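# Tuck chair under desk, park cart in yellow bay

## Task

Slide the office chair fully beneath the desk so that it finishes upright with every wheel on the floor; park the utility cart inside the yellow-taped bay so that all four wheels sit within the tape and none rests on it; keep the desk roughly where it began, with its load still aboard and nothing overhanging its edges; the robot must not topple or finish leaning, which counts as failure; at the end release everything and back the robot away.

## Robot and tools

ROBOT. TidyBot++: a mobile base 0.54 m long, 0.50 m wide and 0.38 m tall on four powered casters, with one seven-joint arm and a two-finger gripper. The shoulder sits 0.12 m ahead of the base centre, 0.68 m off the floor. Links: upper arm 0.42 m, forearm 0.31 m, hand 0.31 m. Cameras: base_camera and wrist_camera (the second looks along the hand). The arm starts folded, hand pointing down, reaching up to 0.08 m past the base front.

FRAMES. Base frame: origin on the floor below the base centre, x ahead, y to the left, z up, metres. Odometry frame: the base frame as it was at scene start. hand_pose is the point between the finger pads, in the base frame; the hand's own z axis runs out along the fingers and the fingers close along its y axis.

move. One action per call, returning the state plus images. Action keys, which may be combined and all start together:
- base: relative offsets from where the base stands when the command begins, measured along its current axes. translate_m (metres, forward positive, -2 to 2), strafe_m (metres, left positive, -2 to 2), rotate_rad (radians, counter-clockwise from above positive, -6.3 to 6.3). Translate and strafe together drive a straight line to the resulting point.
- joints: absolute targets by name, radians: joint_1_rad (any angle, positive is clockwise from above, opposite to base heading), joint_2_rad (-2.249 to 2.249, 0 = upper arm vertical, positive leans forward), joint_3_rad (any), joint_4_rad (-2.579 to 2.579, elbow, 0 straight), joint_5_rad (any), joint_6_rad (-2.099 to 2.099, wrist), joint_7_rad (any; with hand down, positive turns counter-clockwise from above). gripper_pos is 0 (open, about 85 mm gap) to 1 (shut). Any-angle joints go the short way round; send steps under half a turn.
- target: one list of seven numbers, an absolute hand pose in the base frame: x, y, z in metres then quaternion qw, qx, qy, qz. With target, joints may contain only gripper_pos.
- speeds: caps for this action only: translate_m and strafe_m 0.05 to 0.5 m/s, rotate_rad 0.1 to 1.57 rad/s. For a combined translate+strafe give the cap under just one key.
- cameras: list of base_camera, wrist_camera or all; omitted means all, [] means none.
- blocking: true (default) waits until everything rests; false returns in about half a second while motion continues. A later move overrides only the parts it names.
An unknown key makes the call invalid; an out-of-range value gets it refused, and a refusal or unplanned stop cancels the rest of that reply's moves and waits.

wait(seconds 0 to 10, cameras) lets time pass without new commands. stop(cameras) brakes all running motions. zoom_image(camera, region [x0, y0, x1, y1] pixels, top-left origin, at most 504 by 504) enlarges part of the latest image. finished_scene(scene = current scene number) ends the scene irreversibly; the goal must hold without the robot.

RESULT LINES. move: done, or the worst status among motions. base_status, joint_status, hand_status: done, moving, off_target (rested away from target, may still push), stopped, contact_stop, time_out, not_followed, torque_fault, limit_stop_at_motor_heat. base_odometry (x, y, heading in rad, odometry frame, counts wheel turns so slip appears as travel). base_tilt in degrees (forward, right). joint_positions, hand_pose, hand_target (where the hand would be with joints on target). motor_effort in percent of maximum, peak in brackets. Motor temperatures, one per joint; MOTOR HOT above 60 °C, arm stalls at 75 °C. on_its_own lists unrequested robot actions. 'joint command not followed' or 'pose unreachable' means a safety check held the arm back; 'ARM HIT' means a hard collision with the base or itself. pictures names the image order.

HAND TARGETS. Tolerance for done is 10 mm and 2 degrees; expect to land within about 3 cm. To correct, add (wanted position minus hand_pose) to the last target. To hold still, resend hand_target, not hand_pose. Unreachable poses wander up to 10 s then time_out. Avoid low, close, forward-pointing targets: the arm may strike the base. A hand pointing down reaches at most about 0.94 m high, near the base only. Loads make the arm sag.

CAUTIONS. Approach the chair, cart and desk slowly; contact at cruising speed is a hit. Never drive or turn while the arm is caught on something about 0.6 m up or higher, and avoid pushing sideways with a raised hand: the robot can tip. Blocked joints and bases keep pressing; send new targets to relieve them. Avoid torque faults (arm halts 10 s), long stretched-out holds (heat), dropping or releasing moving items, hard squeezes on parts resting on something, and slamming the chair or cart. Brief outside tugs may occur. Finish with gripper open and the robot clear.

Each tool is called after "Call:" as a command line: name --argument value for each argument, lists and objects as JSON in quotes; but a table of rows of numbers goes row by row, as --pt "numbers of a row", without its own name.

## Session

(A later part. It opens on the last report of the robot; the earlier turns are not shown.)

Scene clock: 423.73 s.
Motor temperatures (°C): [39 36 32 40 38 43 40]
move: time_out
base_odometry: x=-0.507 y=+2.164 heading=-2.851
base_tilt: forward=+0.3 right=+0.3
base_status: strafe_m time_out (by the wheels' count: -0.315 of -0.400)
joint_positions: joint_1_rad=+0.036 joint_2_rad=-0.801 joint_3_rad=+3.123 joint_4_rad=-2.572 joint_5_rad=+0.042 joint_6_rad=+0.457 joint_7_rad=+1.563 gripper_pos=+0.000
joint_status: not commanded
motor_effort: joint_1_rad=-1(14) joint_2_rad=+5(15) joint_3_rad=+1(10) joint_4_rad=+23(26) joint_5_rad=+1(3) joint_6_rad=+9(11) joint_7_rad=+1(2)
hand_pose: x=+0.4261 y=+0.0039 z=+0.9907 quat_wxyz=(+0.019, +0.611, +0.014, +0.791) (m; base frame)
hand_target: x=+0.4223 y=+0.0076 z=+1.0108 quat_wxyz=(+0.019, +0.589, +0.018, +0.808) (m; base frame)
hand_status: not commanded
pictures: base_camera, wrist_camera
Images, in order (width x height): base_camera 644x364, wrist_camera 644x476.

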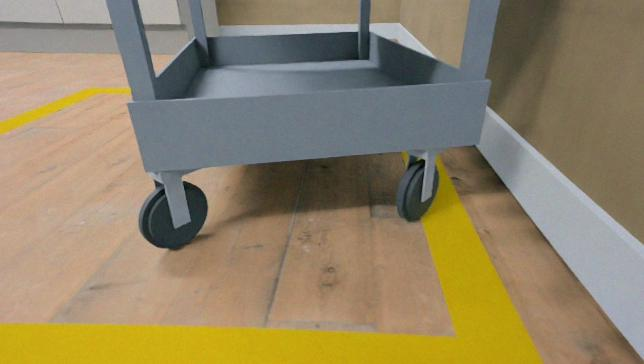

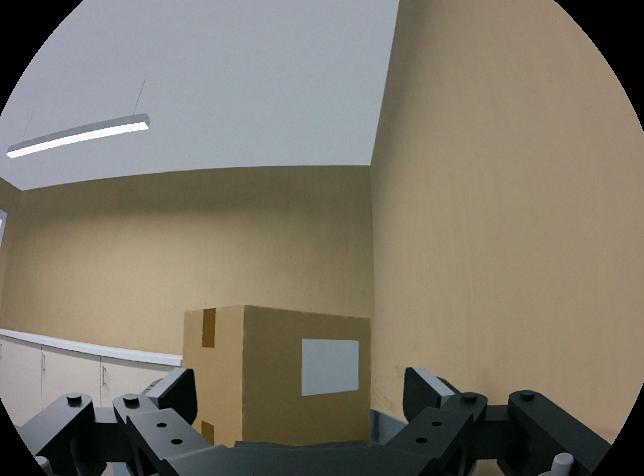

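Call:
move --base '{"strafe_m":0.12}'

Call:
move --base '{"translate_m":-0.8,"rotate_rad":0.05}'

Call:
move --joints '{"joint_1_rad":0,"joint_2_rad":1.57,"joint_3_rad":3.14,"joint_4_rad":0,"joint_5_rad":0,"joint_6_rad":0,"joint_7_rad":1.57,"gripper_pos":1}'

Scene clock: 467.13 s.
Motor temperatures (°C): [39 36 32 40 38 43 40]
move: done
base_odometry: x=-0.473 y=+2.049 heading=-2.850
base_tilt: forward=+0.3 right=+0.3
base_status: done
joint_positions: joint_1_rad=+0.036 joint_2_rad=-0.801 joint_3_rad=+3.123 joint_4_rad=-2.572 joint_5_rad=+0.042 joint_6_rad=+0.457 joint_7_rad=+1.563 gripper_pos=+0.000
joint_status: not commanded
motor_effort: joint_1_rad=-1(2) joint_2_rad=+6(7) joint_3_rad=+1(3) joint_4_rad=+23(23) joint_5_rad=+1(1) joint_6_rad=+8(9) joint_7_rad=+2(2)
hand_pose: x=+0.4261 y=+0.0040 z=+0.9907 quat_wxyz=(+0.019, +0.611, +0.014, +0.791) (m; base frame)
hand_target: x=+0.4223 y=+0.0076 z=+1.0108 quat_wxyz=(+0.019, +0.589, +0.018, +0.808) (m; base frame)
hand_status: not commanded
pictures: base_camera, wrist_camera
Images, in order (width x height): base_camera 644x364, wrist_camera 644x476.

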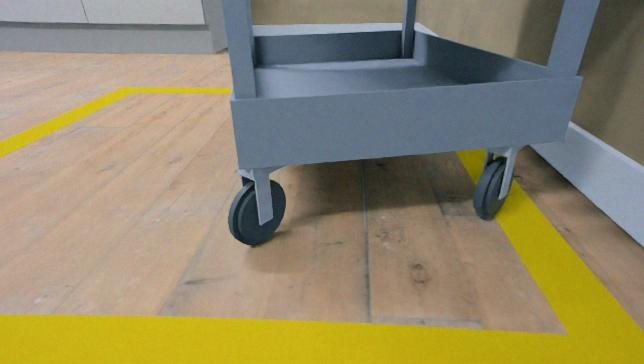

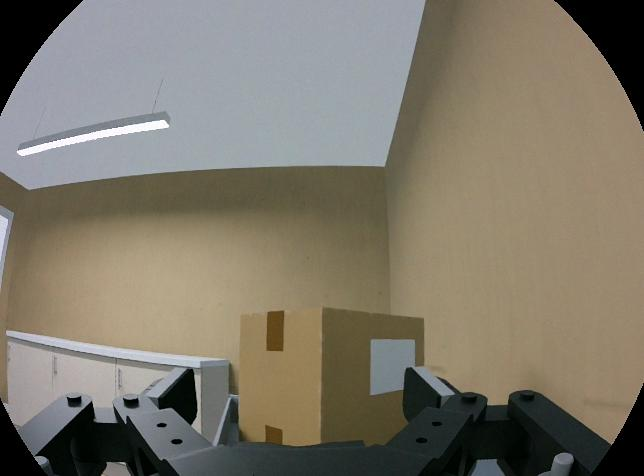

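Scene clock: 470.03 s.
Motor temperatures (°C): [39 36 32 40 38 43 40]
move: done
base_odometry: x=+0.294 y=+2.279 heading=-2.800
base_tilt: forward=+0.3 right=+0.3
base_status: done
joint_positions: joint_1_rad=+0.036 joint_2_rad=-0.800 joint_3_rad=+3.123 joint_4_rad=-2.572 joint_5_rad=+0.042 joint_6_rad=+0.457 joint_7_rad=+1.563 gripper_pos=+0.000
joint_status: not commanded
motor_effort: joint_1_rad=-1(2) joint_2_rad=+6(8) joint_3_rad=+1(2) joint_4_rad=+23(24) joint_5_rad=+1(1) joint_6_rad=+8(9) joint_7_rad=+1(2)
hand_pose: x=+0.4262 y=+0.0040 z=+0.9906 quat_wxyz=(+0.019, +0.611, +0.014, +0.791) (m; base frame)
hand_target: x=+0.4223 y=+0.0076 z=+1.0108 quat_wxyz=(+0.019, +0.589, +0.018, +0.808) (m; base frame)
hand_status: not commanded
pictures: base_camera, wrist_camera
Images, in order (width x height): base_camera 644x364, wrist_camera 644x476.

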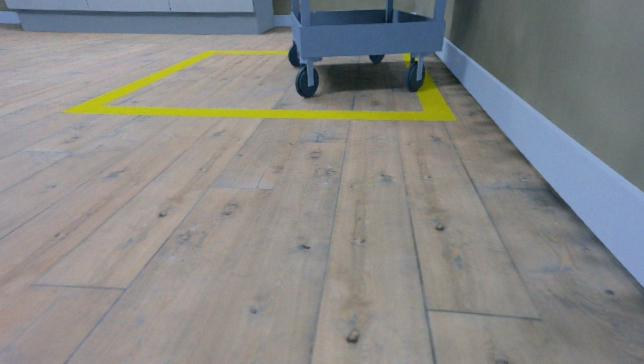

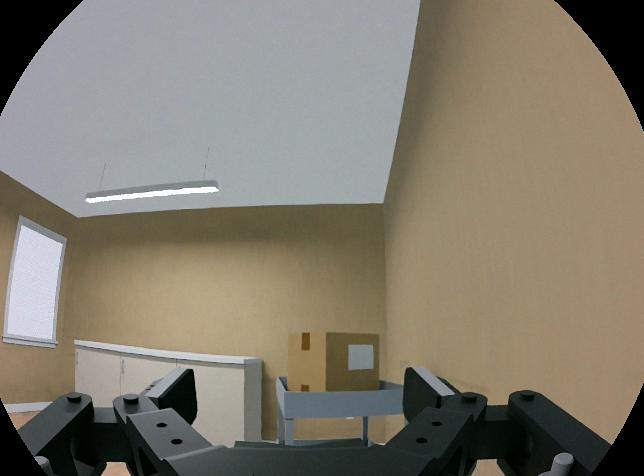

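Scene clock: 473.83 s.
Motor temperatures (°C): [39 36 32 40 38 43 40]
move: done
base_odometry: x=+0.294 y=+2.279 heading=-2.800
base_tilt: forward=+0.3 right=+0.3
base_status: not commanded
joint_positions: joint_1_rad=+0.015 joint_2_rad=+1.545 joint_3_rad=+3.123 joint_4_rad=-0.032 joint_5_rad=+0.042 joint_6_rad=+0.071 joint_7_rad=+1.563 gripper_pos=+0.999
joint_status: all done
motor_effort: joint_1_rad=-1(2) joint_2_rad=-61(65) joint_3_rad=+0(2) joint_4_rad=+23(25) joint_5_rad=+1(2) joint_6_rad=+9(10) joint_7_rad=+1(3)
hand_pose: x=+1.1645 y=-0.0133 z=+0.7109 quat_wxyz=(+0.010, +0.684, +0.001, +0.729) (m; base frame)
hand_target: x=+1.1654 y=+0.0013 z=+0.6826 quat_wxyz=(-0.001, +0.707, -0.001, +0.707) (m; base frame)
hand_status: not commanded
pictures: base_camera, wrist_camera
Images, in order (width x height): base_camera 644x364, wrist_camera 644x476.

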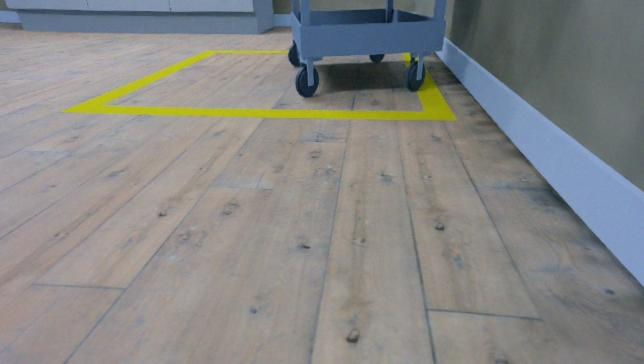

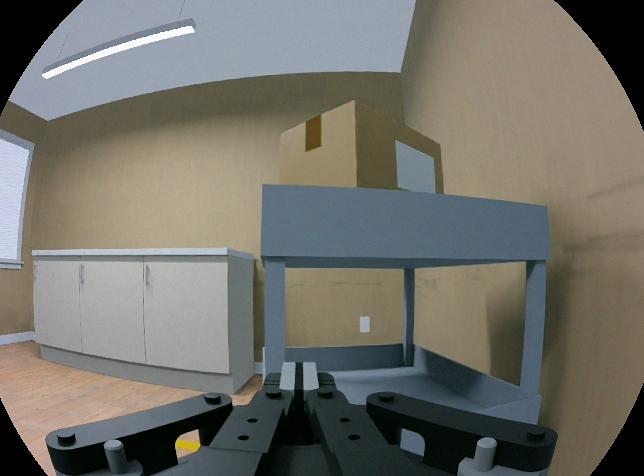

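Call:
move --base '{"strafe_m":-0.11}' --joints '{"joint_1_rad":-0.02,"joint_2_rad":1.625,"joint_4_rad":0.03,"joint_6_rad":-0.09}'

Call:
move --base '{"translate_m":0.3}' --speeds '{"translate_m":0.12}'

Scene clock: 491.47 s.
Motor temperatures (°C): [39 37 32 40 38 43 40]
move: time_out
base_odometry: x=+0.259 y=+2.378 heading=-2.786
base_tilt: forward=+0.3 right=+0.4
base_status: strafe_m time_out (by the wheels' count: -0.106 of -0.110)
joint_positions: joint_1_rad=-0.022 joint_2_rad=+1.606 joint_3_rad=+3.123 joint_4_rad=+0.006 joint_5_rad=+0.041 joint_6_rad=-0.023 joint_7_rad=+1.563 gripper_pos=+0.999
joint_status: all done
motor_effort: joint_1_rad=-1(16) joint_2_rad=-62(67) joint_3_rad=-1(1) joint_4_rad=+23(25) joint_5_rad=+1(1) joint_6_rad=+9(10) joint_7_rad=+1(3)
hand_pose: x=+1.1643 y=+0.0240 z=+0.6420 quat_wxyz=(-0.002, +0.725, +0.013, +0.689) (m; base frame)
hand_target: x=+1.1624 y=+0.0222 z=+0.6159 quat_wxyz=(-0.007, +0.746, +0.007, +0.666) (m; base frame)
hand_status: not commanded
pictures: base_camera, wrist_camera
Images, in order (width x height): base_camera 644x364, wrist_camera 644x476.

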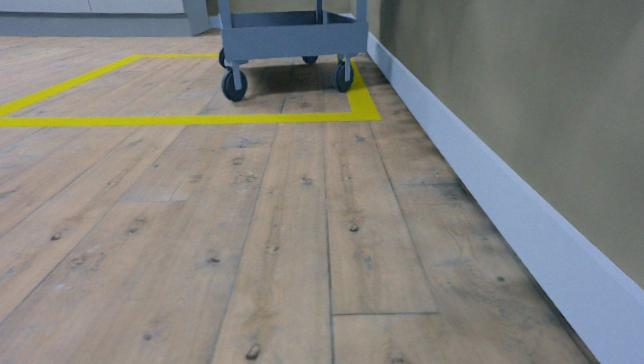

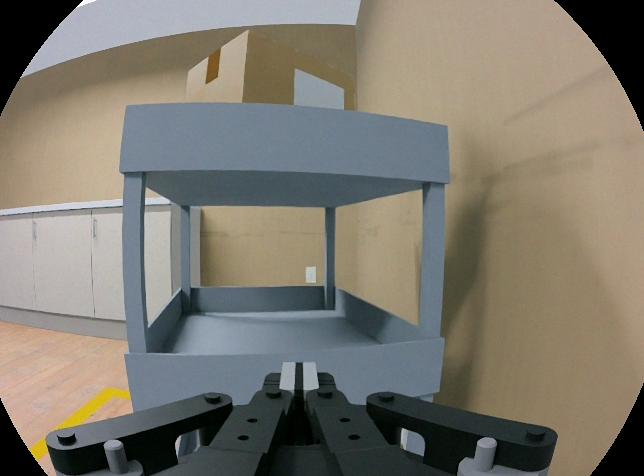

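not run: a stop that you did not command came earlier in this reply.

Call:
move --base '{"strafe_m":0.04}' --joints '{"joint_2_rad":1.575,"joint_6_rad":-0.06}'

Call:
move --base '{"translate_m":0.35}' --speeds '{"translate_m":0.12}'

Scene clock: 499.07 s.
Motor temperatures (°C): [39 37 32 40 38 43 40]
move: done
base_odometry: x=+0.273 y=+2.341 heading=-2.787
base_tilt: forward=+0.3 right=+0.3
base_status: done
joint_positions: joint_1_rad=-0.025 joint_2_rad=+1.568 joint_3_rad=+3.123 joint_4_rad=+0.008 joint_5_rad=+0.041 joint_6_rad=-0.023 joint_7_rad=+1.563 gripper_pos=+0.999
joint_status: all done
motor_effort: joint_1_rad=-1(5) joint_2_rad=-63(66) joint_3_rad=+0(1) joint_4_rad=+23(25) joint_5_rad=+1(1) joint_6_rad=+8(9) joint_7_rad=+1(2)
hand_pose: x=+1.1650 y=+0.0278 z=+0.6830 quat_wxyz=(-0.004, +0.711, +0.014, +0.703) (m; base frame)
hand_target: x=+1.1649 y=+0.0223 z=+0.6775 quat_wxyz=(-0.008, +0.719, +0.006, +0.695) (m; base frame)
hand_status: not commanded
pictures: base_camera, wrist_camera
Images, in order (width x height): base_camera 644x364, wrist_camera 644x476.

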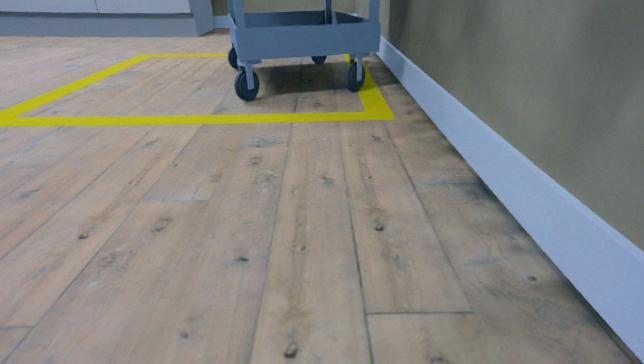

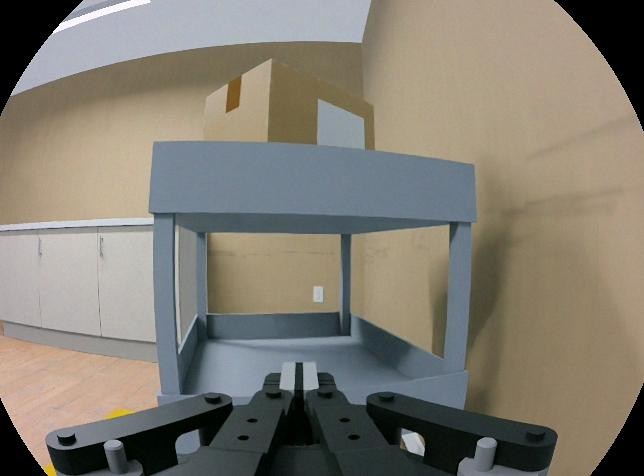

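Scene clock: 502.53 s.
Motor temperatures (°C): [39 37 32 40 38 43 40]
move: done
base_odometry: x=-0.056 y=+2.219 heading=-2.787
base_tilt: forward=+0.3 right=+0.3
base_status: done
joint_positions: joint_1_rad=-0.025 joint_2_rad=+1.568 joint_3_rad=+3.123 joint_4_rad=+0.008 joint_5_rad=+0.041 joint_6_rad=-0.023 joint_7_rad=+1.563 gripper_pos=+0.999
joint_status: not commanded
motor_effort: joint_1_rad=-1(4) joint_2_rad=-63(64) joint_3_rad=-1(1) joint_4_rad=+24(24) joint_5_rad=+1(1) joint_6_rad=+9(10) joint_7_rad=+0(2)
hand_pose: x=+1.1650 y=+0.0270 z=+0.6830 quat_wxyz=(-0.003, +0.711, +0.014, +0.703) (m; base frame)
hand_target: x=+1.1649 y=+0.0223 z=+0.6775 quat_wxyz=(-0.008, +0.719, +0.006, +0.695) (m; base frame)
hand_status: not commanded
pictures: base_camera, wrist_camera
Images, in order (width x height): base_camera 644x364, wrist_camera 644x476.

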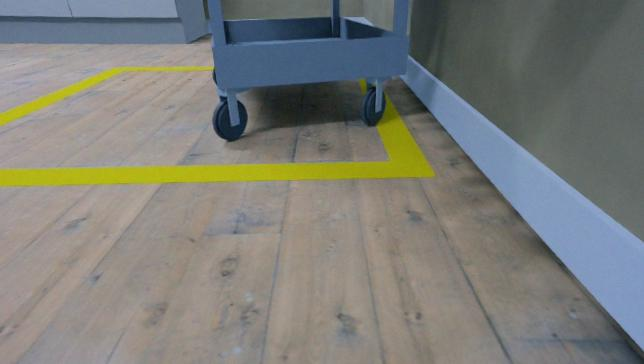

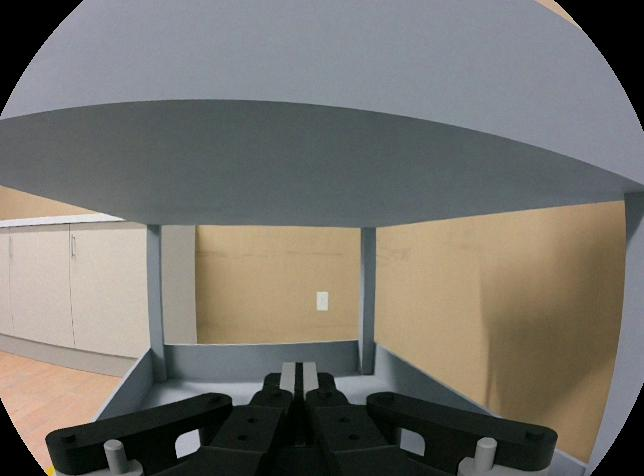

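Call:
move --base '{"translate_m":0.5}' --speeds '{"translate_m":0.12}'

Call:
move --base '{"strafe_m":0.25}' --speeds '{"strafe_m":0.05}'

Scene clock: 511.53 s.
Motor temperatures (°C): [39 38 32 40 38 43 40]
move: done
base_odometry: x=-0.525 y=+2.045 heading=-2.786
base_tilt: forward=+0.3 right=+0.3
base_status: done
joint_positions: joint_1_rad=-0.025 joint_2_rad=+1.568 joint_3_rad=+3.123 joint_4_rad=+0.008 joint_5_rad=+0.041 joint_6_rad=-0.023 joint_7_rad=+1.563 gripper_pos=+0.999
joint_status: not commanded
motor_effort: joint_1_rad=-1(2) joint_2_rad=-62(64) joint_3_rad=-1(1) joint_4_rad=+23(24) joint_5_rad=+1(1) joint_6_rad=+9(9) joint_7_rad=+1(3)
hand_pose: x=+1.1650 y=+0.0270 z=+0.6830 quat_wxyz=(-0.003, +0.711, +0.014, +0.703) (m; base frame)
hand_target: x=+1.1649 y=+0.0223 z=+0.6775 quat_wxyz=(-0.008, +0.719, +0.006, +0.695) (m; base frame)
hand_status: not commanded
pictures: base_camera, wrist_camera
Images, in order (width x height): base_camera 644x364, wrist_camera 644x476.

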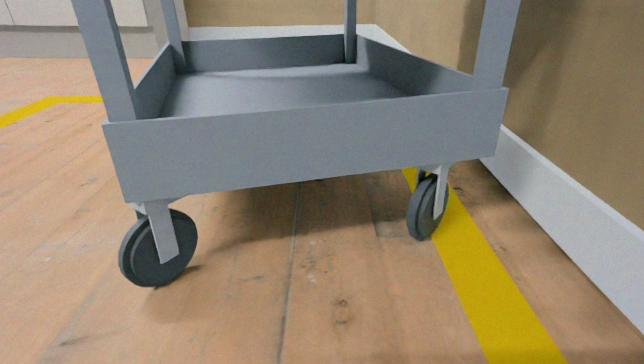

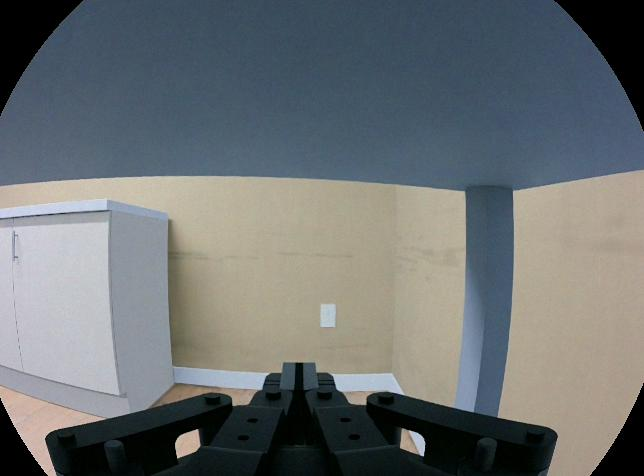

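Scene clock: 517.13 s.
Motor temperatures (°C): [39 38 32 40 38 43 40]
move: done
base_odometry: x=-0.438 y=+1.810 heading=-2.786
base_tilt: forward=+0.3 right=+0.3
base_status: done
joint_positions: joint_1_rad=-0.009 joint_2_rad=+1.568 joint_3_rad=+3.123 joint_4_rad=+0.008 joint_5_rad=+0.041 joint_6_rad=-0.023 joint_7_rad=+1.563 gripper_pos=+0.999
joint_status: not commanded
motor_effort: joint_1_rad=-2(8) joint_2_rad=-62(64) joint_3_rad=-1(1) joint_4_rad=+24(24) joint_5_rad=+1(1) joint_6_rad=+8(9) joint_7_rad=+1(2)
hand_pose: x=+1.1653 y=+0.0105 z=+0.6830 quat_wxyz=(+0.002, +0.711, +0.008, +0.703) (m; base frame)
hand_target: x=+1.1649 y=+0.0223 z=+0.6775 quat_wxyz=(-0.008, +0.719, +0.006, +0.695) (m; base frame)
hand_status: not commanded
pictures: base_camera, wrist_camera
Images, in order (width x height): base_camera 644x364, wrist_camera 644x476.

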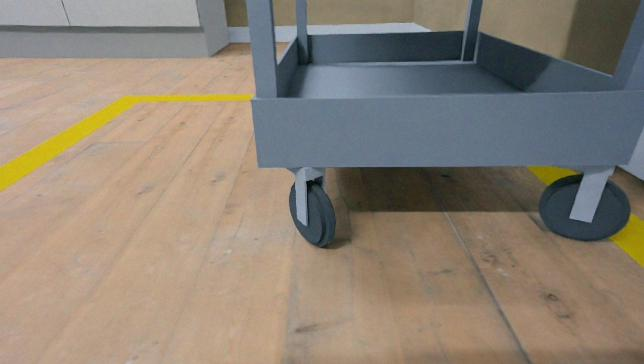

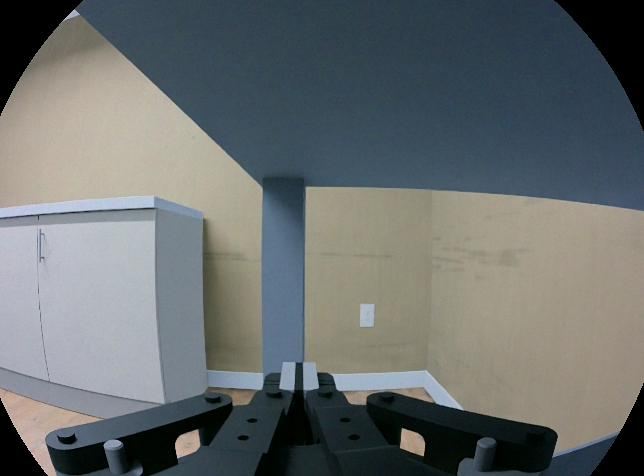

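Call:
move --base '{"strafe_m":-0.08}'

Call:
move --base '{"translate_m":0.17}' --speeds '{"translate_m":0.08}'

Call:
move --base '{"strafe_m":0.25}' --speeds '{"strafe_m":0.05}'

Scene clock: 527.03 s.
Motor temperatures (°C): [39 38 32 40 38 43 40]
move: done
base_odometry: x=-0.465 y=+1.886 heading=-2.786
base_tilt: forward=+0.3 right=+0.3
base_status: done
joint_positions: joint_1_rad=-0.017 joint_2_rad=+1.568 joint_3_rad=+3.123 joint_4_rad=+0.008 joint_5_rad=+0.041 joint_6_rad=-0.023 joint_7_rad=+1.563 gripper_pos=+0.999
joint_status: not commanded
motor_effort: joint_1_rad=-1(6) joint_2_rad=-62(63) joint_3_rad=-1(1) joint_4_rad=+23(24) joint_5_rad=+1(1) joint_6_rad=+9(9) joint_7_rad=+1(2)
hand_pose: x=+1.1652 y=+0.0184 z=+0.6830 quat_wxyz=(-0.001, +0.711, +0.011, +0.703) (m; base frame)
hand_target: x=+1.1649 y=+0.0223 z=+0.6775 quat_wxyz=(-0.008, +0.719, +0.006, +0.695) (m; base frame)
hand_status: not commanded
pictures: base_camera, wrist_camera
Images, in order (width x height): base_camera 644x364, wrist_camera 644x476.

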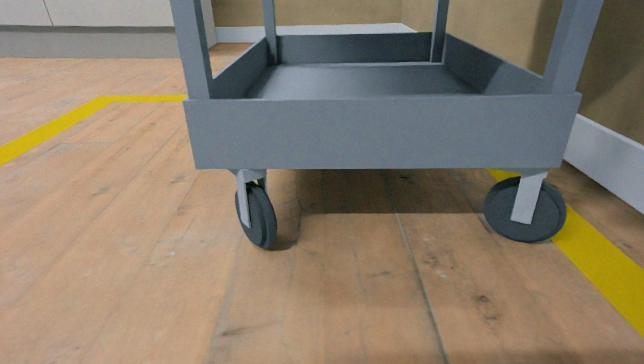

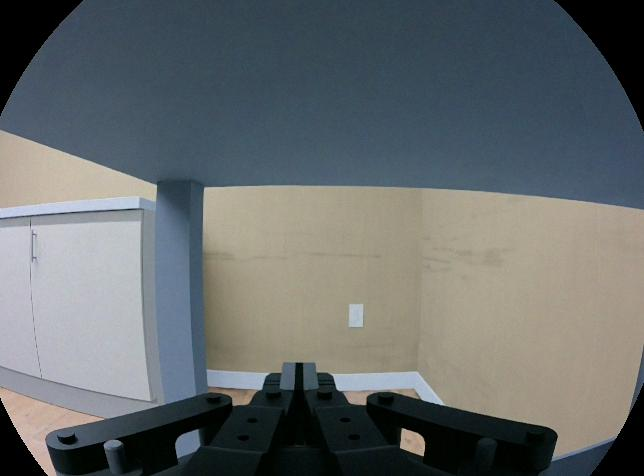

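Scene clock: 529.63 s.
Motor temperatures (°C): [39 39 32 40 38 43 40]
move: done
base_odometry: x=-0.625 y=+1.826 heading=-2.785
base_tilt: forward=+0.3 right=+0.3
base_status: done
joint_positions: joint_1_rad=-0.017 joint_2_rad=+1.568 joint_3_rad=+3.123 joint_4_rad=+0.008 joint_5_rad=+0.041 joint_6_rad=-0.023 joint_7_rad=+1.563 gripper_pos=+0.999
joint_status: not commanded
motor_effort: joint_1_rad=-1(2) joint_2_rad=-63(63) joint_3_rad=+0(1) joint_4_rad=+23(24) joint_5_rad=+1(1) joint_6_rad=+9(9) joint_7_rad=+1(2)
hand_pose: x=+1.1652 y=+0.0184 z=+0.6830 quat_wxyz=(-0.001, +0.711, +0.011, +0.703) (m; base frame)
hand_target: x=+1.1649 y=+0.0223 z=+0.6775 quat_wxyz=(-0.008, +0.719, +0.006, +0.695) (m; base frame)
hand_status: not commanded
pictures: base_camera, wrist_camera
Images, in order (width x height): base_camera 644x364, wrist_camera 644x476.

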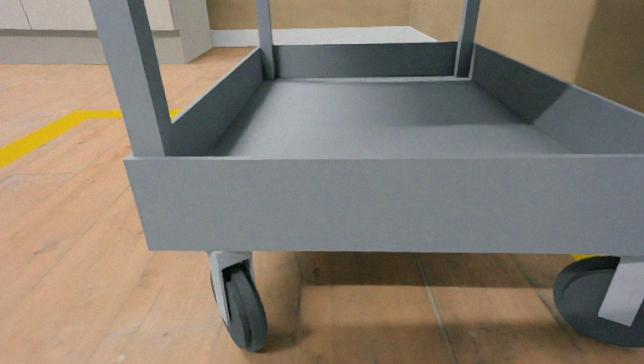

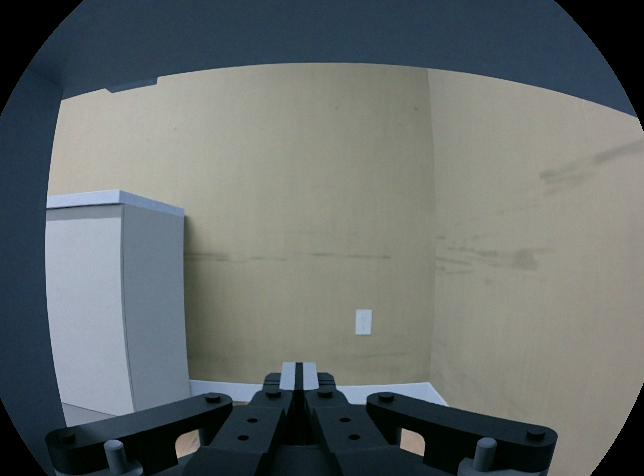

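Scene clock: 535.40 s.
Motor temperatures (°C): [39 39 32 40 38 43 40]
move: done
base_odometry: x=-0.538 y=+1.592 heading=-2.785
base_tilt: forward=+0.3 right=+0.3
base_status: done
joint_positions: joint_1_rad=-0.013 joint_2_rad=+1.568 joint_3_rad=+3.123 joint_4_rad=+0.008 joint_5_rad=+0.040 joint_6_rad=-0.023 joint_7_rad=+1.563 gripper_pos=+0.999
joint_status: not commanded
motor_effort: joint_1_rad=-1(18) joint_2_rad=-62(64) joint_3_rad=-1(1) joint_4_rad=+24(24) joint_5_rad=+1(1) joint_6_rad=+8(9) joint_7_rad=+1(2)
hand_pose: x=+1.1653 y=+0.0143 z=+0.6830 quat_wxyz=(+0.001, +0.711, +0.009, +0.703) (m; base frame)
hand_target: x=+1.1649 y=+0.0223 z=+0.6775 quat_wxyz=(-0.008, +0.719, +0.006, +0.695) (m; base frame)
hand_status: not commanded
pictures: base_camera, wrist_camera
Images, in order (width x height): base_camera 644x364, wrist_camera 644x476.

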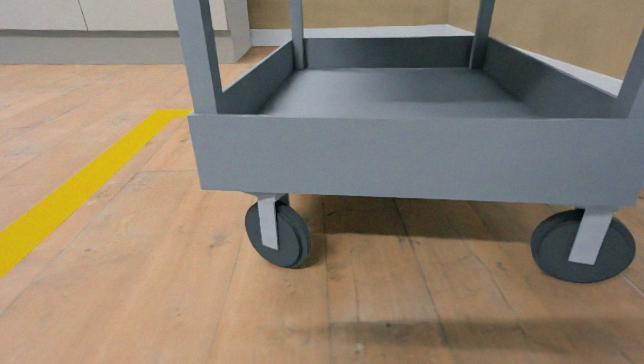

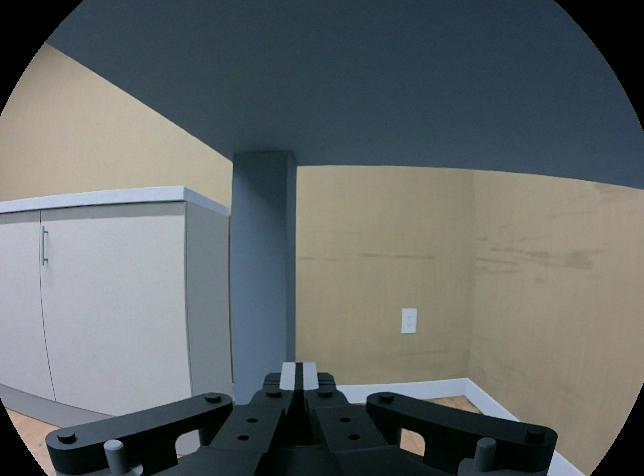

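Call:
move --base '{"strafe_m":-0.08}'

Call:
move --base '{"translate_m":-0.95}' --speeds '{"translate_m":0.2}'

Scene clock: 542.90 s.
Motor temperatures (°C): [39 39 32 40 38 43 40]
move: done
base_odometry: x=-0.565 y=+1.667 heading=-2.786
base_tilt: forward=+0.3 right=+0.3
base_status: done
joint_positions: joint_1_rad=-0.017 joint_2_rad=+1.568 joint_3_rad=+3.123 joint_4_rad=+0.008 joint_5_rad=+0.040 joint_6_rad=-0.023 joint_7_rad=+1.563 gripper_pos=+0.999
joint_status: not commanded
motor_effort: joint_1_rad=-1(6) joint_2_rad=-63(63) joint_3_rad=-1(1) joint_4_rad=+24(24) joint_5_rad=+1(1) joint_6_rad=+9(9) joint_7_rad=+1(2)
hand_pose: x=+1.1652 y=+0.0187 z=+0.6830 quat_wxyz=(-0.001, +0.711, +0.011, +0.703) (m; base frame)
hand_target: x=+1.1649 y=+0.0223 z=+0.6775 quat_wxyz=(-0.008, +0.719, +0.006, +0.695) (m; base frame)
hand_status: not commanded
pictures: base_camera, wrist_camera
Images, in order (width x height): base_camera 644x364, wrist_camera 644x476.

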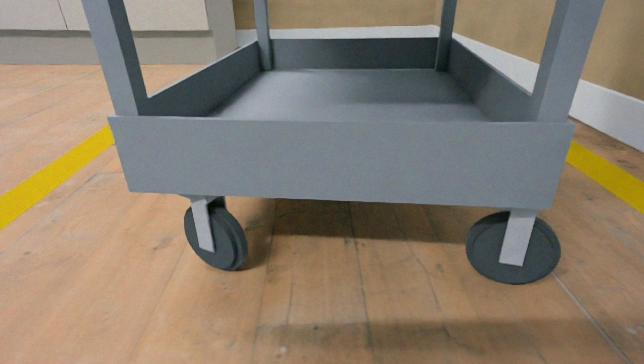

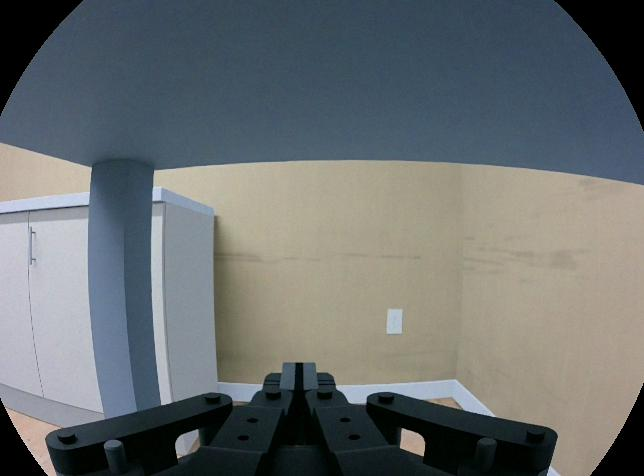

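Scene clock: 548.37 s.
Motor temperatures (°C): [39 39 32 40 38 43 40]
move: done
base_odometry: x=+0.325 y=+1.998 heading=-2.785
base_tilt: forward=+0.3 right=+0.3
base_status: done
joint_positions: joint_1_rad=-0.017 joint_2_rad=+1.568 joint_3_rad=+3.123 joint_4_rad=+0.008 joint_5_rad=+0.040 joint_6_rad=-0.023 joint_7_rad=+1.563 gripper_pos=+0.999
joint_status: not commanded
motor_effort: joint_1_rad=-1(2) joint_2_rad=-63(65) joint_3_rad=-1(1) joint_4_rad=+23(24) joint_5_rad=+1(1) joint_6_rad=+9(9) joint_7_rad=+2(2)
hand_pose: x=+1.1652 y=+0.0189 z=+0.6832 quat_wxyz=(-0.001, +0.711, +0.011, +0.703) (m; base frame)
hand_target: x=+1.1649 y=+0.0223 z=+0.6775 quat_wxyz=(-0.008, +0.719, +0.006, +0.695) (m; base frame)
hand_status: not commanded
pictures: base_camera, wrist_camera
Images, in order (width x height): base_camera 644x364, wrist_camera 644x476.

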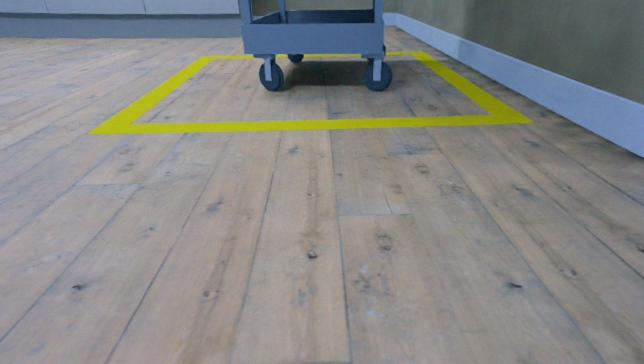

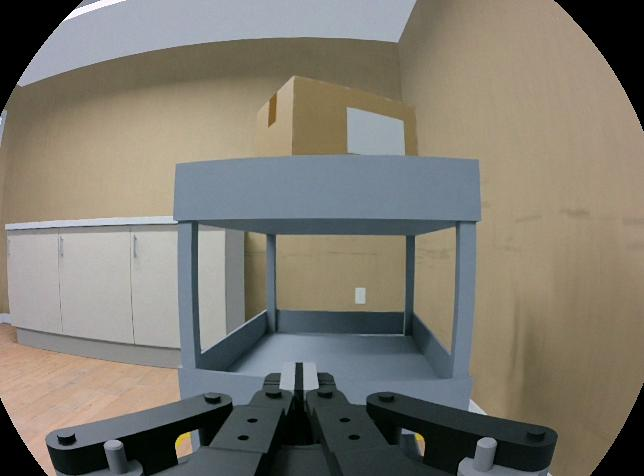

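Call:
zoom_image --camera "base_camera" --region '[180, 20, 460, 120]'

Scaled by 1.800.

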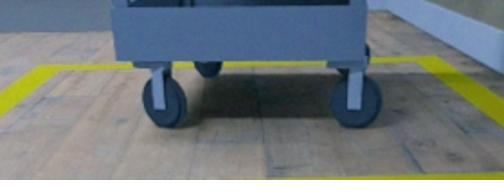

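Call:
move --base '{"translate_m":-0.4,"strafe_m":0.5}' --joints '{"joint_1_rad":0,"joint_2_rad":-0.368,"joint_3_rad":3.14,"joint_4_rad":-2.56,"joint_6_rad":0.4}'

Call:
move --base '{"rotate_rad":1.4}'

Call:
move --base '{"rotate_rad":0.9}'

Scene clock: 572.00 s.
Motor temperatures (°C): [39 40 32 40 38 42 40]
move: done
base_odometry: x=+0.875 y=+1.669 heading=-2.785
base_tilt: forward=+0.3 right=+0.3
base_status: done
joint_positions: joint_1_rad=-0.014 joint_2_rad=-0.354 joint_3_rad=+3.123 joint_4_rad=-2.538 joint_5_rad=+0.040 joint_6_rad=+0.336 joint_7_rad=+1.563 gripper_pos=+0.999
joint_status: all done
motor_effort: joint_1_rad=-1(5) joint_2_rad=-5(65) joint_3_rad=+1(2) joint_4_rad=+20(26) joint_5_rad=+1(1) joint_6_rad=+8(10) joint_7_rad=+1(2)
hand_pose: x=+0.5291 y=+0.0193 z=+0.8103 quat_wxyz=(-0.003, +0.797, +0.031, +0.603) (m; base frame)
hand_target: x=+0.5270 y=+0.0020 z=+0.8231 quat_wxyz=(+0.000, +0.781, +0.000, +0.625) (m; base frame)
hand_status: not commanded
pictures: base_camera, wrist_camera
Images, in order (width x height): base_camera 644x364, wrist_camera 644x476.

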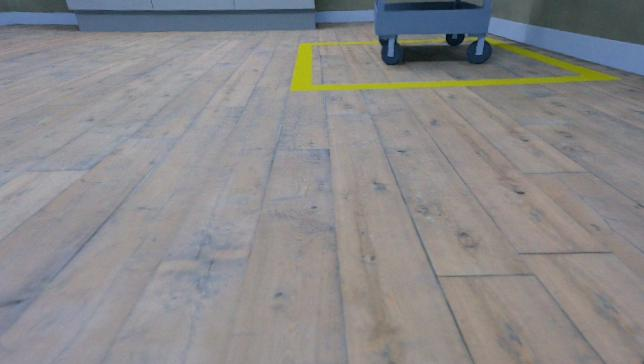

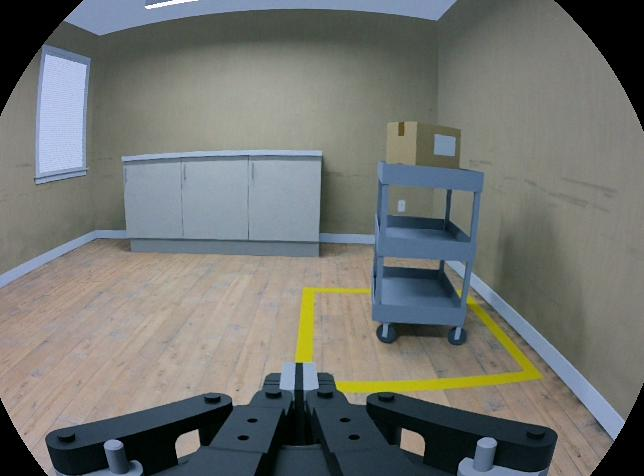

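Scene clock: 574.20 s.
Motor temperatures (°C): [39 40 32 40 38 43 40]
move: done
base_odometry: x=+0.875 y=+1.669 heading=-1.386
base_tilt: forward=+0.3 right=+0.3
base_status: done
joint_positions: joint_1_rad=-0.009 joint_2_rad=-0.354 joint_3_rad=+3.125 joint_4_rad=-2.538 joint_5_rad=+0.039 joint_6_rad=+0.338 joint_7_rad=+1.563 gripper_pos=+0.999
joint_status: not commanded
motor_effort: joint_1_rad=-1(2) joint_2_rad=-6(8) joint_3_rad=+1(2) joint_4_rad=+20(20) joint_5_rad=+1(1) joint_6_rad=+8(9) joint_7_rad=+0(2)
hand_pose: x=+0.5294 y=+0.0165 z=+0.8109 quat_wxyz=(-0.002, +0.797, +0.027, +0.603) (m; base frame)
hand_target: x=+0.5270 y=+0.0020 z=+0.8231 quat_wxyz=(+0.000, +0.781, +0.000, +0.625) (m; base frame)
hand_status: not commanded
pictures: base_camera, wrist_camera
Images, in order (width x height): base_camera 644x364, wrist_camera 644x476.

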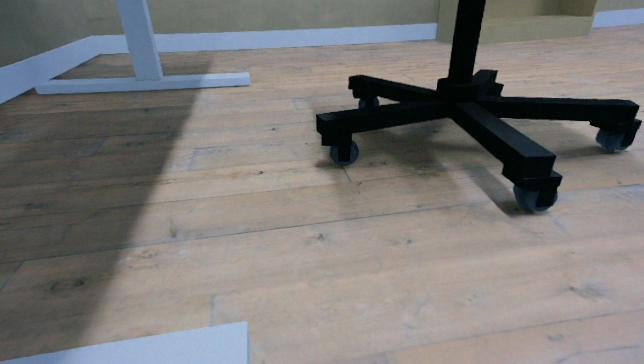

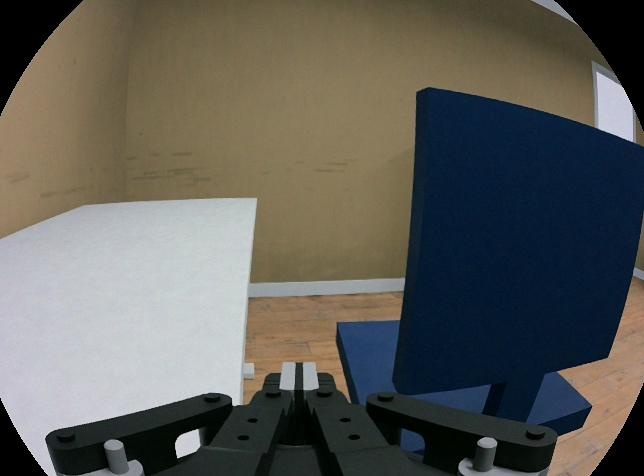

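Scene clock: 576.00 s.
Motor temperatures (°C): [39 40 32 40 38 43 40]
move: done
base_odometry: x=+0.875 y=+1.669 heading=-0.486
base_tilt: forward=+0.3 right=+0.3
base_status: done
joint_positions: joint_1_rad=-0.008 joint_2_rad=-0.354 joint_3_rad=+3.126 joint_4_rad=-2.538 joint_5_rad=+0.039 joint_6_rad=+0.339 joint_7_rad=+1.563 gripper_pos=+0.999
joint_status: not commanded
motor_effort: joint_1_rad=-1(2) joint_2_rad=-6(7) joint_3_rad=+1(2) joint_4_rad=+20(20) joint_5_rad=+0(1) joint_6_rad=+8(9) joint_7_rad=+1(2)
hand_pose: x=+0.5295 y=+0.0154 z=+0.8110 quat_wxyz=(-0.001, +0.797, +0.026, +0.603) (m; base frame)
hand_target: x=+0.5270 y=+0.0020 z=+0.8231 quat_wxyz=(+0.000, +0.781, +0.000, +0.625) (m; base frame)
hand_status: not commanded
pictures: base_camera, wrist_camera
Images, in order (width x height): base_camera 644x364, wrist_camera 644x476.

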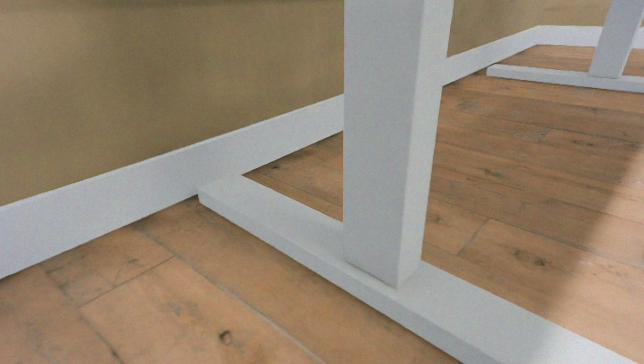

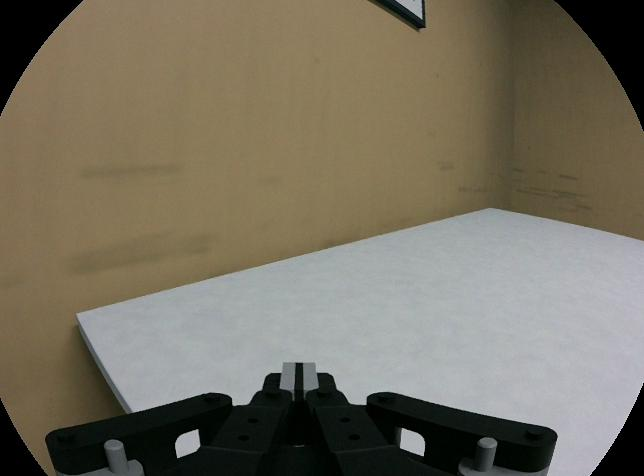

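Call:
move --joints '{"joint_2_rad":-0.8,"joint_4_rad":-2.56,"joint_6_rad":0.5}' --cameras '[]'

Call:
move --base '{"translate_m":-0.3,"strafe_m":-0.22}' --cameras '[]'

Call:
move --base '{"rotate_rad":-1.4}'

Scene clock: 612.13 s.
Motor temperatures (°C): [39 39 32 40 38 43 40]
move: done
base_odometry: x=+0.875 y=+1.669 heading=-0.486
base_tilt: forward=+0.3 right=+0.3
base_status: not commanded
joint_positions: joint_1_rad=-0.008 joint_2_rad=-0.785 joint_3_rad=+3.126 joint_4_rad=-2.538 joint_5_rad=+0.039 joint_6_rad=+0.437 joint_7_rad=+1.563 gripper_pos=+0.999
joint_status: all done
motor_effort: joint_1_rad=-1(1) joint_2_rad=+5(7) joint_3_rad=+1(1) joint_4_rad=+23(23) joint_5_rad=+0(1) joint_6_rad=+9(10) joint_7_rad=+1(2)
hand_pose: x=+0.4316 y=+0.0160 z=+1.0007 quat_wxyz=(+0.002, +0.611, +0.025, +0.791) (m; base frame)
hand_target: x=+0.4223 y=+0.0021 z=+1.0110 quat_wxyz=(+0.000, +0.589, +0.001, +0.808) (m; base frame)
hand_status: not commanded
pictures: none
No camera images: "cameras" was empty.

Scene clock: 614.23 s.
Motor temperatures (°C): [39 39 32 40 38 43 40]
move: done
base_odometry: x=+0.507 y=+1.614 heading=-0.486
base_tilt: forward=+0.3 right=+0.3
base_status: done
joint_positions: joint_1_rad=-0.008 joint_2_rad=-0.791 joint_3_rad=+3.126 joint_4_rad=-2.538 joint_5_rad=+0.039 joint_6_rad=+0.439 joint_7_rad=+1.563 gripper_pos=+0.999
joint_status: not commanded
motor_effort: joint_1_rad=-1(1) joint_2_rad=+6(8) joint_3_rad=+1(2) joint_4_rad=+23(24) joint_5_rad=+1(1) joint_6_rad=+8(9) joint_7_rad=+0(2)
hand_pose: x=+0.4294 y=+0.0159 z=+1.0033 quat_wxyz=(+0.001, +0.608, +0.025, +0.794) (m; base frame)
hand_target: x=+0.4223 y=+0.0021 z=+1.0110 quat_wxyz=(+0.000, +0.589, +0.001, +0.808) (m; base frame)
hand_status: not commanded
pictures: none
No camera images: "cameras" was empty.

Scene clock: 616.40 s.
Motor temperatures (°C): [39 39 32 40 38 43 40]
move: done
base_odometry: x=+0.507 y=+1.614 heading=-1.885
base_tilt: forward=+0.2 right=+0.3
base_status: done
joint_positions: joint_1_rad=-0.007 joint_2_rad=-0.791 joint_3_rad=+3.127 joint_4_rad=-2.538 joint_5_rad=+0.038 joint_6_rad=+0.440 joint_7_rad=+1.563 gripper_pos=+0.999
joint_status: not commanded
motor_effort: joint_1_rad=-1(2) joint_2_rad=+5(7) joint_3_rad=+1(2) joint_4_rad=+23(23) joint_5_rad=+1(1) joint_6_rad=+8(9) joint_7_rad=+0(2)
hand_pose: x=+0.4294 y=+0.0153 z=+1.0033 quat_wxyz=(+0.002, +0.608, +0.024, +0.794) (m; base frame)
hand_target: x=+0.4223 y=+0.0021 z=+1.0110 quat_wxyz=(+0.000, +0.589, +0.001, +0.808) (m; base frame)
hand_status: not commanded
pictures: base_camera, wrist_camera
Images, in order (width x height): base_camera 644x364, wrist_camera 644x476.

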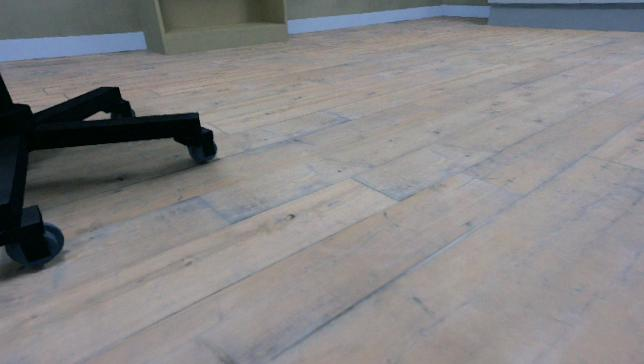

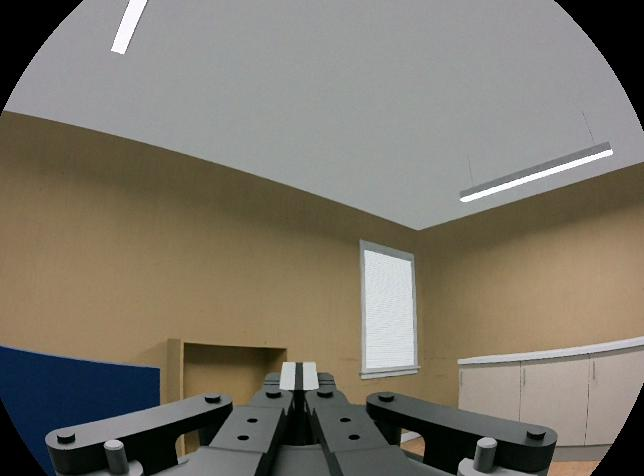

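Call:
move --base '{"strafe_m":-0.45}' --cameras '[]'

Call:
move --base '{"translate_m":1.3}' --cameras '[]'

Call:
move --base '{"rotate_rad":2.185}'

Scene clock: 633.20 s.
Motor temperatures (°C): [39 38 32 40 38 43 40]
move: done
base_odometry: x=+0.079 y=+1.753 heading=-1.885
base_tilt: forward=+0.3 right=+0.3
base_status: done
joint_positions: joint_1_rad=-0.007 joint_2_rad=-0.791 joint_3_rad=+3.129 joint_4_rad=-2.538 joint_5_rad=+0.037 joint_6_rad=+0.440 joint_7_rad=+1.563 gripper_pos=+0.999
joint_status: not commanded
motor_effort: joint_1_rad=-1(2) joint_2_rad=+6(6) joint_3_rad=+1(3) joint_4_rad=+23(23) joint_5_rad=+1(1) joint_6_rad=+8(9) joint_7_rad=+0(2)
hand_pose: x=+0.4294 y=+0.0140 z=+1.0034 quat_wxyz=(+0.002, +0.608, +0.022, +0.794) (m; base frame)
hand_target: x=+0.4223 y=+0.0021 z=+1.0110 quat_wxyz=(+0.000, +0.589, +0.001, +0.808) (m; base frame)
hand_status: not commanded
pictures: none
No camera images: "cameras" was empty.

Scene clock: 637.03 s.
Motor temperatures (°C): [39 38 32 40 38 43 40]
move: done
base_odometry: x=-0.324 y=+0.517 heading=-1.886
base_tilt: forward=+0.3 right=+0.3
base_status: done
joint_positions: joint_1_rad=-0.007 joint_2_rad=-0.793 joint_3_rad=+3.129 joint_4_rad=-2.538 joint_5_rad=+0.037 joint_6_rad=+0.441 joint_7_rad=+1.563 gripper_pos=+0.999
joint_status: not commanded
motor_effort: joint_1_rad=-1(1) joint_2_rad=+6(9) joint_3_rad=+1(1) joint_4_rad=+23(23) joint_5_rad=+1(1) joint_6_rad=+9(9) joint_7_rad=+1(2)
hand_pose: x=+0.4290 y=+0.0140 z=+1.0039 quat_wxyz=(+0.002, +0.607, +0.022, +0.794) (m; base frame)
hand_target: x=+0.4223 y=+0.0021 z=+1.0110 quat_wxyz=(+0.000, +0.589, +0.001, +0.808) (m; base frame)
hand_status: not commanded
pictures: none
No camera images: "cameras" was empty.

Scene clock: 639.70 s.
Motor temperatures (°C): [39 38 32 40 38 43 40]
move: done
base_odometry: x=-0.324 y=+0.517 heading=+0.299
base_tilt: forward=+0.3 right=+0.3
base_status: done
joint_positions: joint_1_rad=-0.007 joint_2_rad=-0.793 joint_3_rad=+3.129 joint_4_rad=-2.539 joint_5_rad=+0.037 joint_6_rad=+0.441 joint_7_rad=+1.563 gripper_pos=+0.999
joint_status: not commanded
motor_effort: joint_1_rad=-1(2) joint_2_rad=+5(6) joint_3_rad=+1(2) joint_4_rad=+22(23) joint_5_rad=+1(1) joint_6_rad=+8(9) joint_7_rad=+0(2)
hand_pose: x=+0.4290 y=+0.0139 z=+1.0039 quat_wxyz=(+0.002, +0.607, +0.022, +0.794) (m; base frame)
hand_target: x=+0.4223 y=+0.0021 z=+1.0110 quat_wxyz=(+0.000, +0.589, +0.001, +0.808) (m; base frame)
hand_status: not commanded
pictures: base_camera, wrist_camera
Images, in order (width x height): base_camera 644x364, wrist_camera 644x476.

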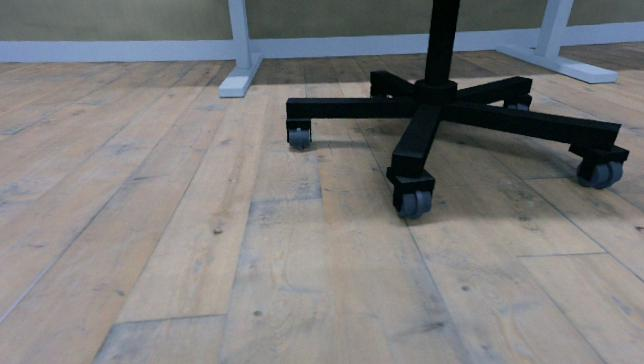

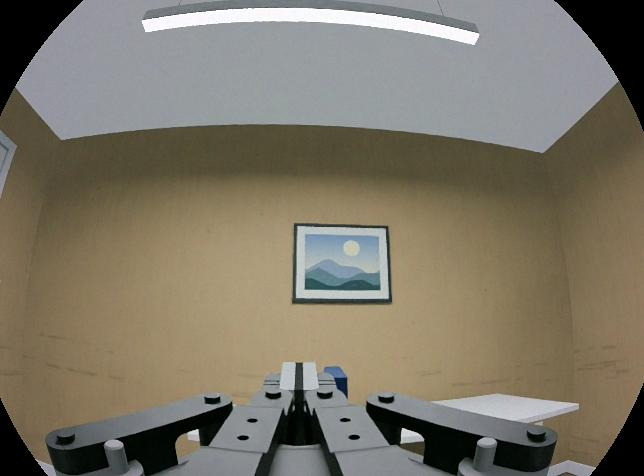

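Call:
move --base '{"translate_m":0.03,"strafe_m":-0.45,"rotate_rad":0.187}' --joints '{"joint_2_rad":-0.8,"joint_4_rad":-2.56,"joint_6_rad":0.0}'

Scene clock: 660.30 s.
Motor temperatures (°C): [39 38 32 40 38 43 40]
move: done
base_odometry: x=-0.162 y=+0.096 heading=+0.487
base_tilt: forward=+0.3 right=+0.3
base_status: done
joint_positions: joint_1_rad=-0.006 joint_2_rad=-0.793 joint_3_rad=+3.130 joint_4_rad=-2.548 joint_5_rad=+0.037 joint_6_rad=+0.051 joint_7_rad=+1.563 gripper_pos=+0.999
joint_status: all done
motor_effort: joint_1_rad=-1(2) joint_2_rad=+6(7) joint_3_rad=+1(2) joint_4_rad=+23(25) joint_5_rad=+1(1) joint_6_rad=+9(11) joint_7_rad=+0(2)
hand_pose: x=+0.4366 y=+0.0081 z=+0.8775 quat_wxyz=(+0.007, +0.753, +0.019, +0.658) (m; base frame)
hand_target: x=+0.4316 y=+0.0019 z=+0.8573 quat_wxyz=(+0.000, +0.771, +0.000, +0.637) (m; base frame)
hand_status: not commanded
pictures: base_camera, wrist_camera
Images, in order (width x height): base_camera 644x364, wrist_camera 644x476.

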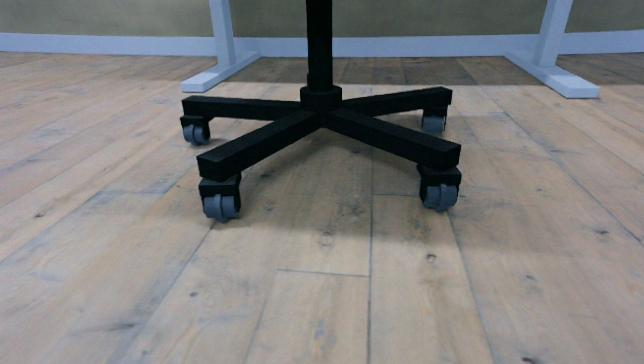

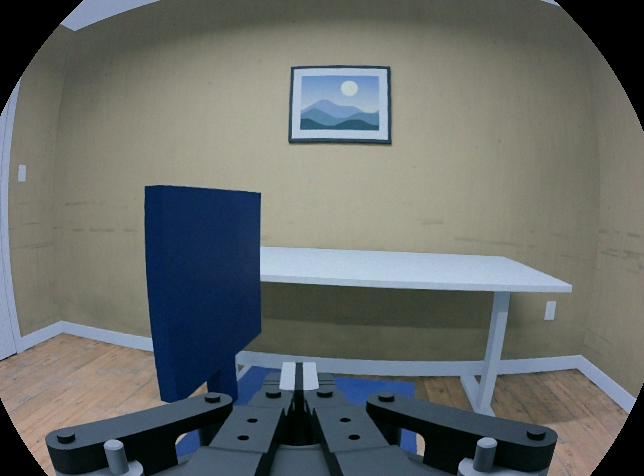

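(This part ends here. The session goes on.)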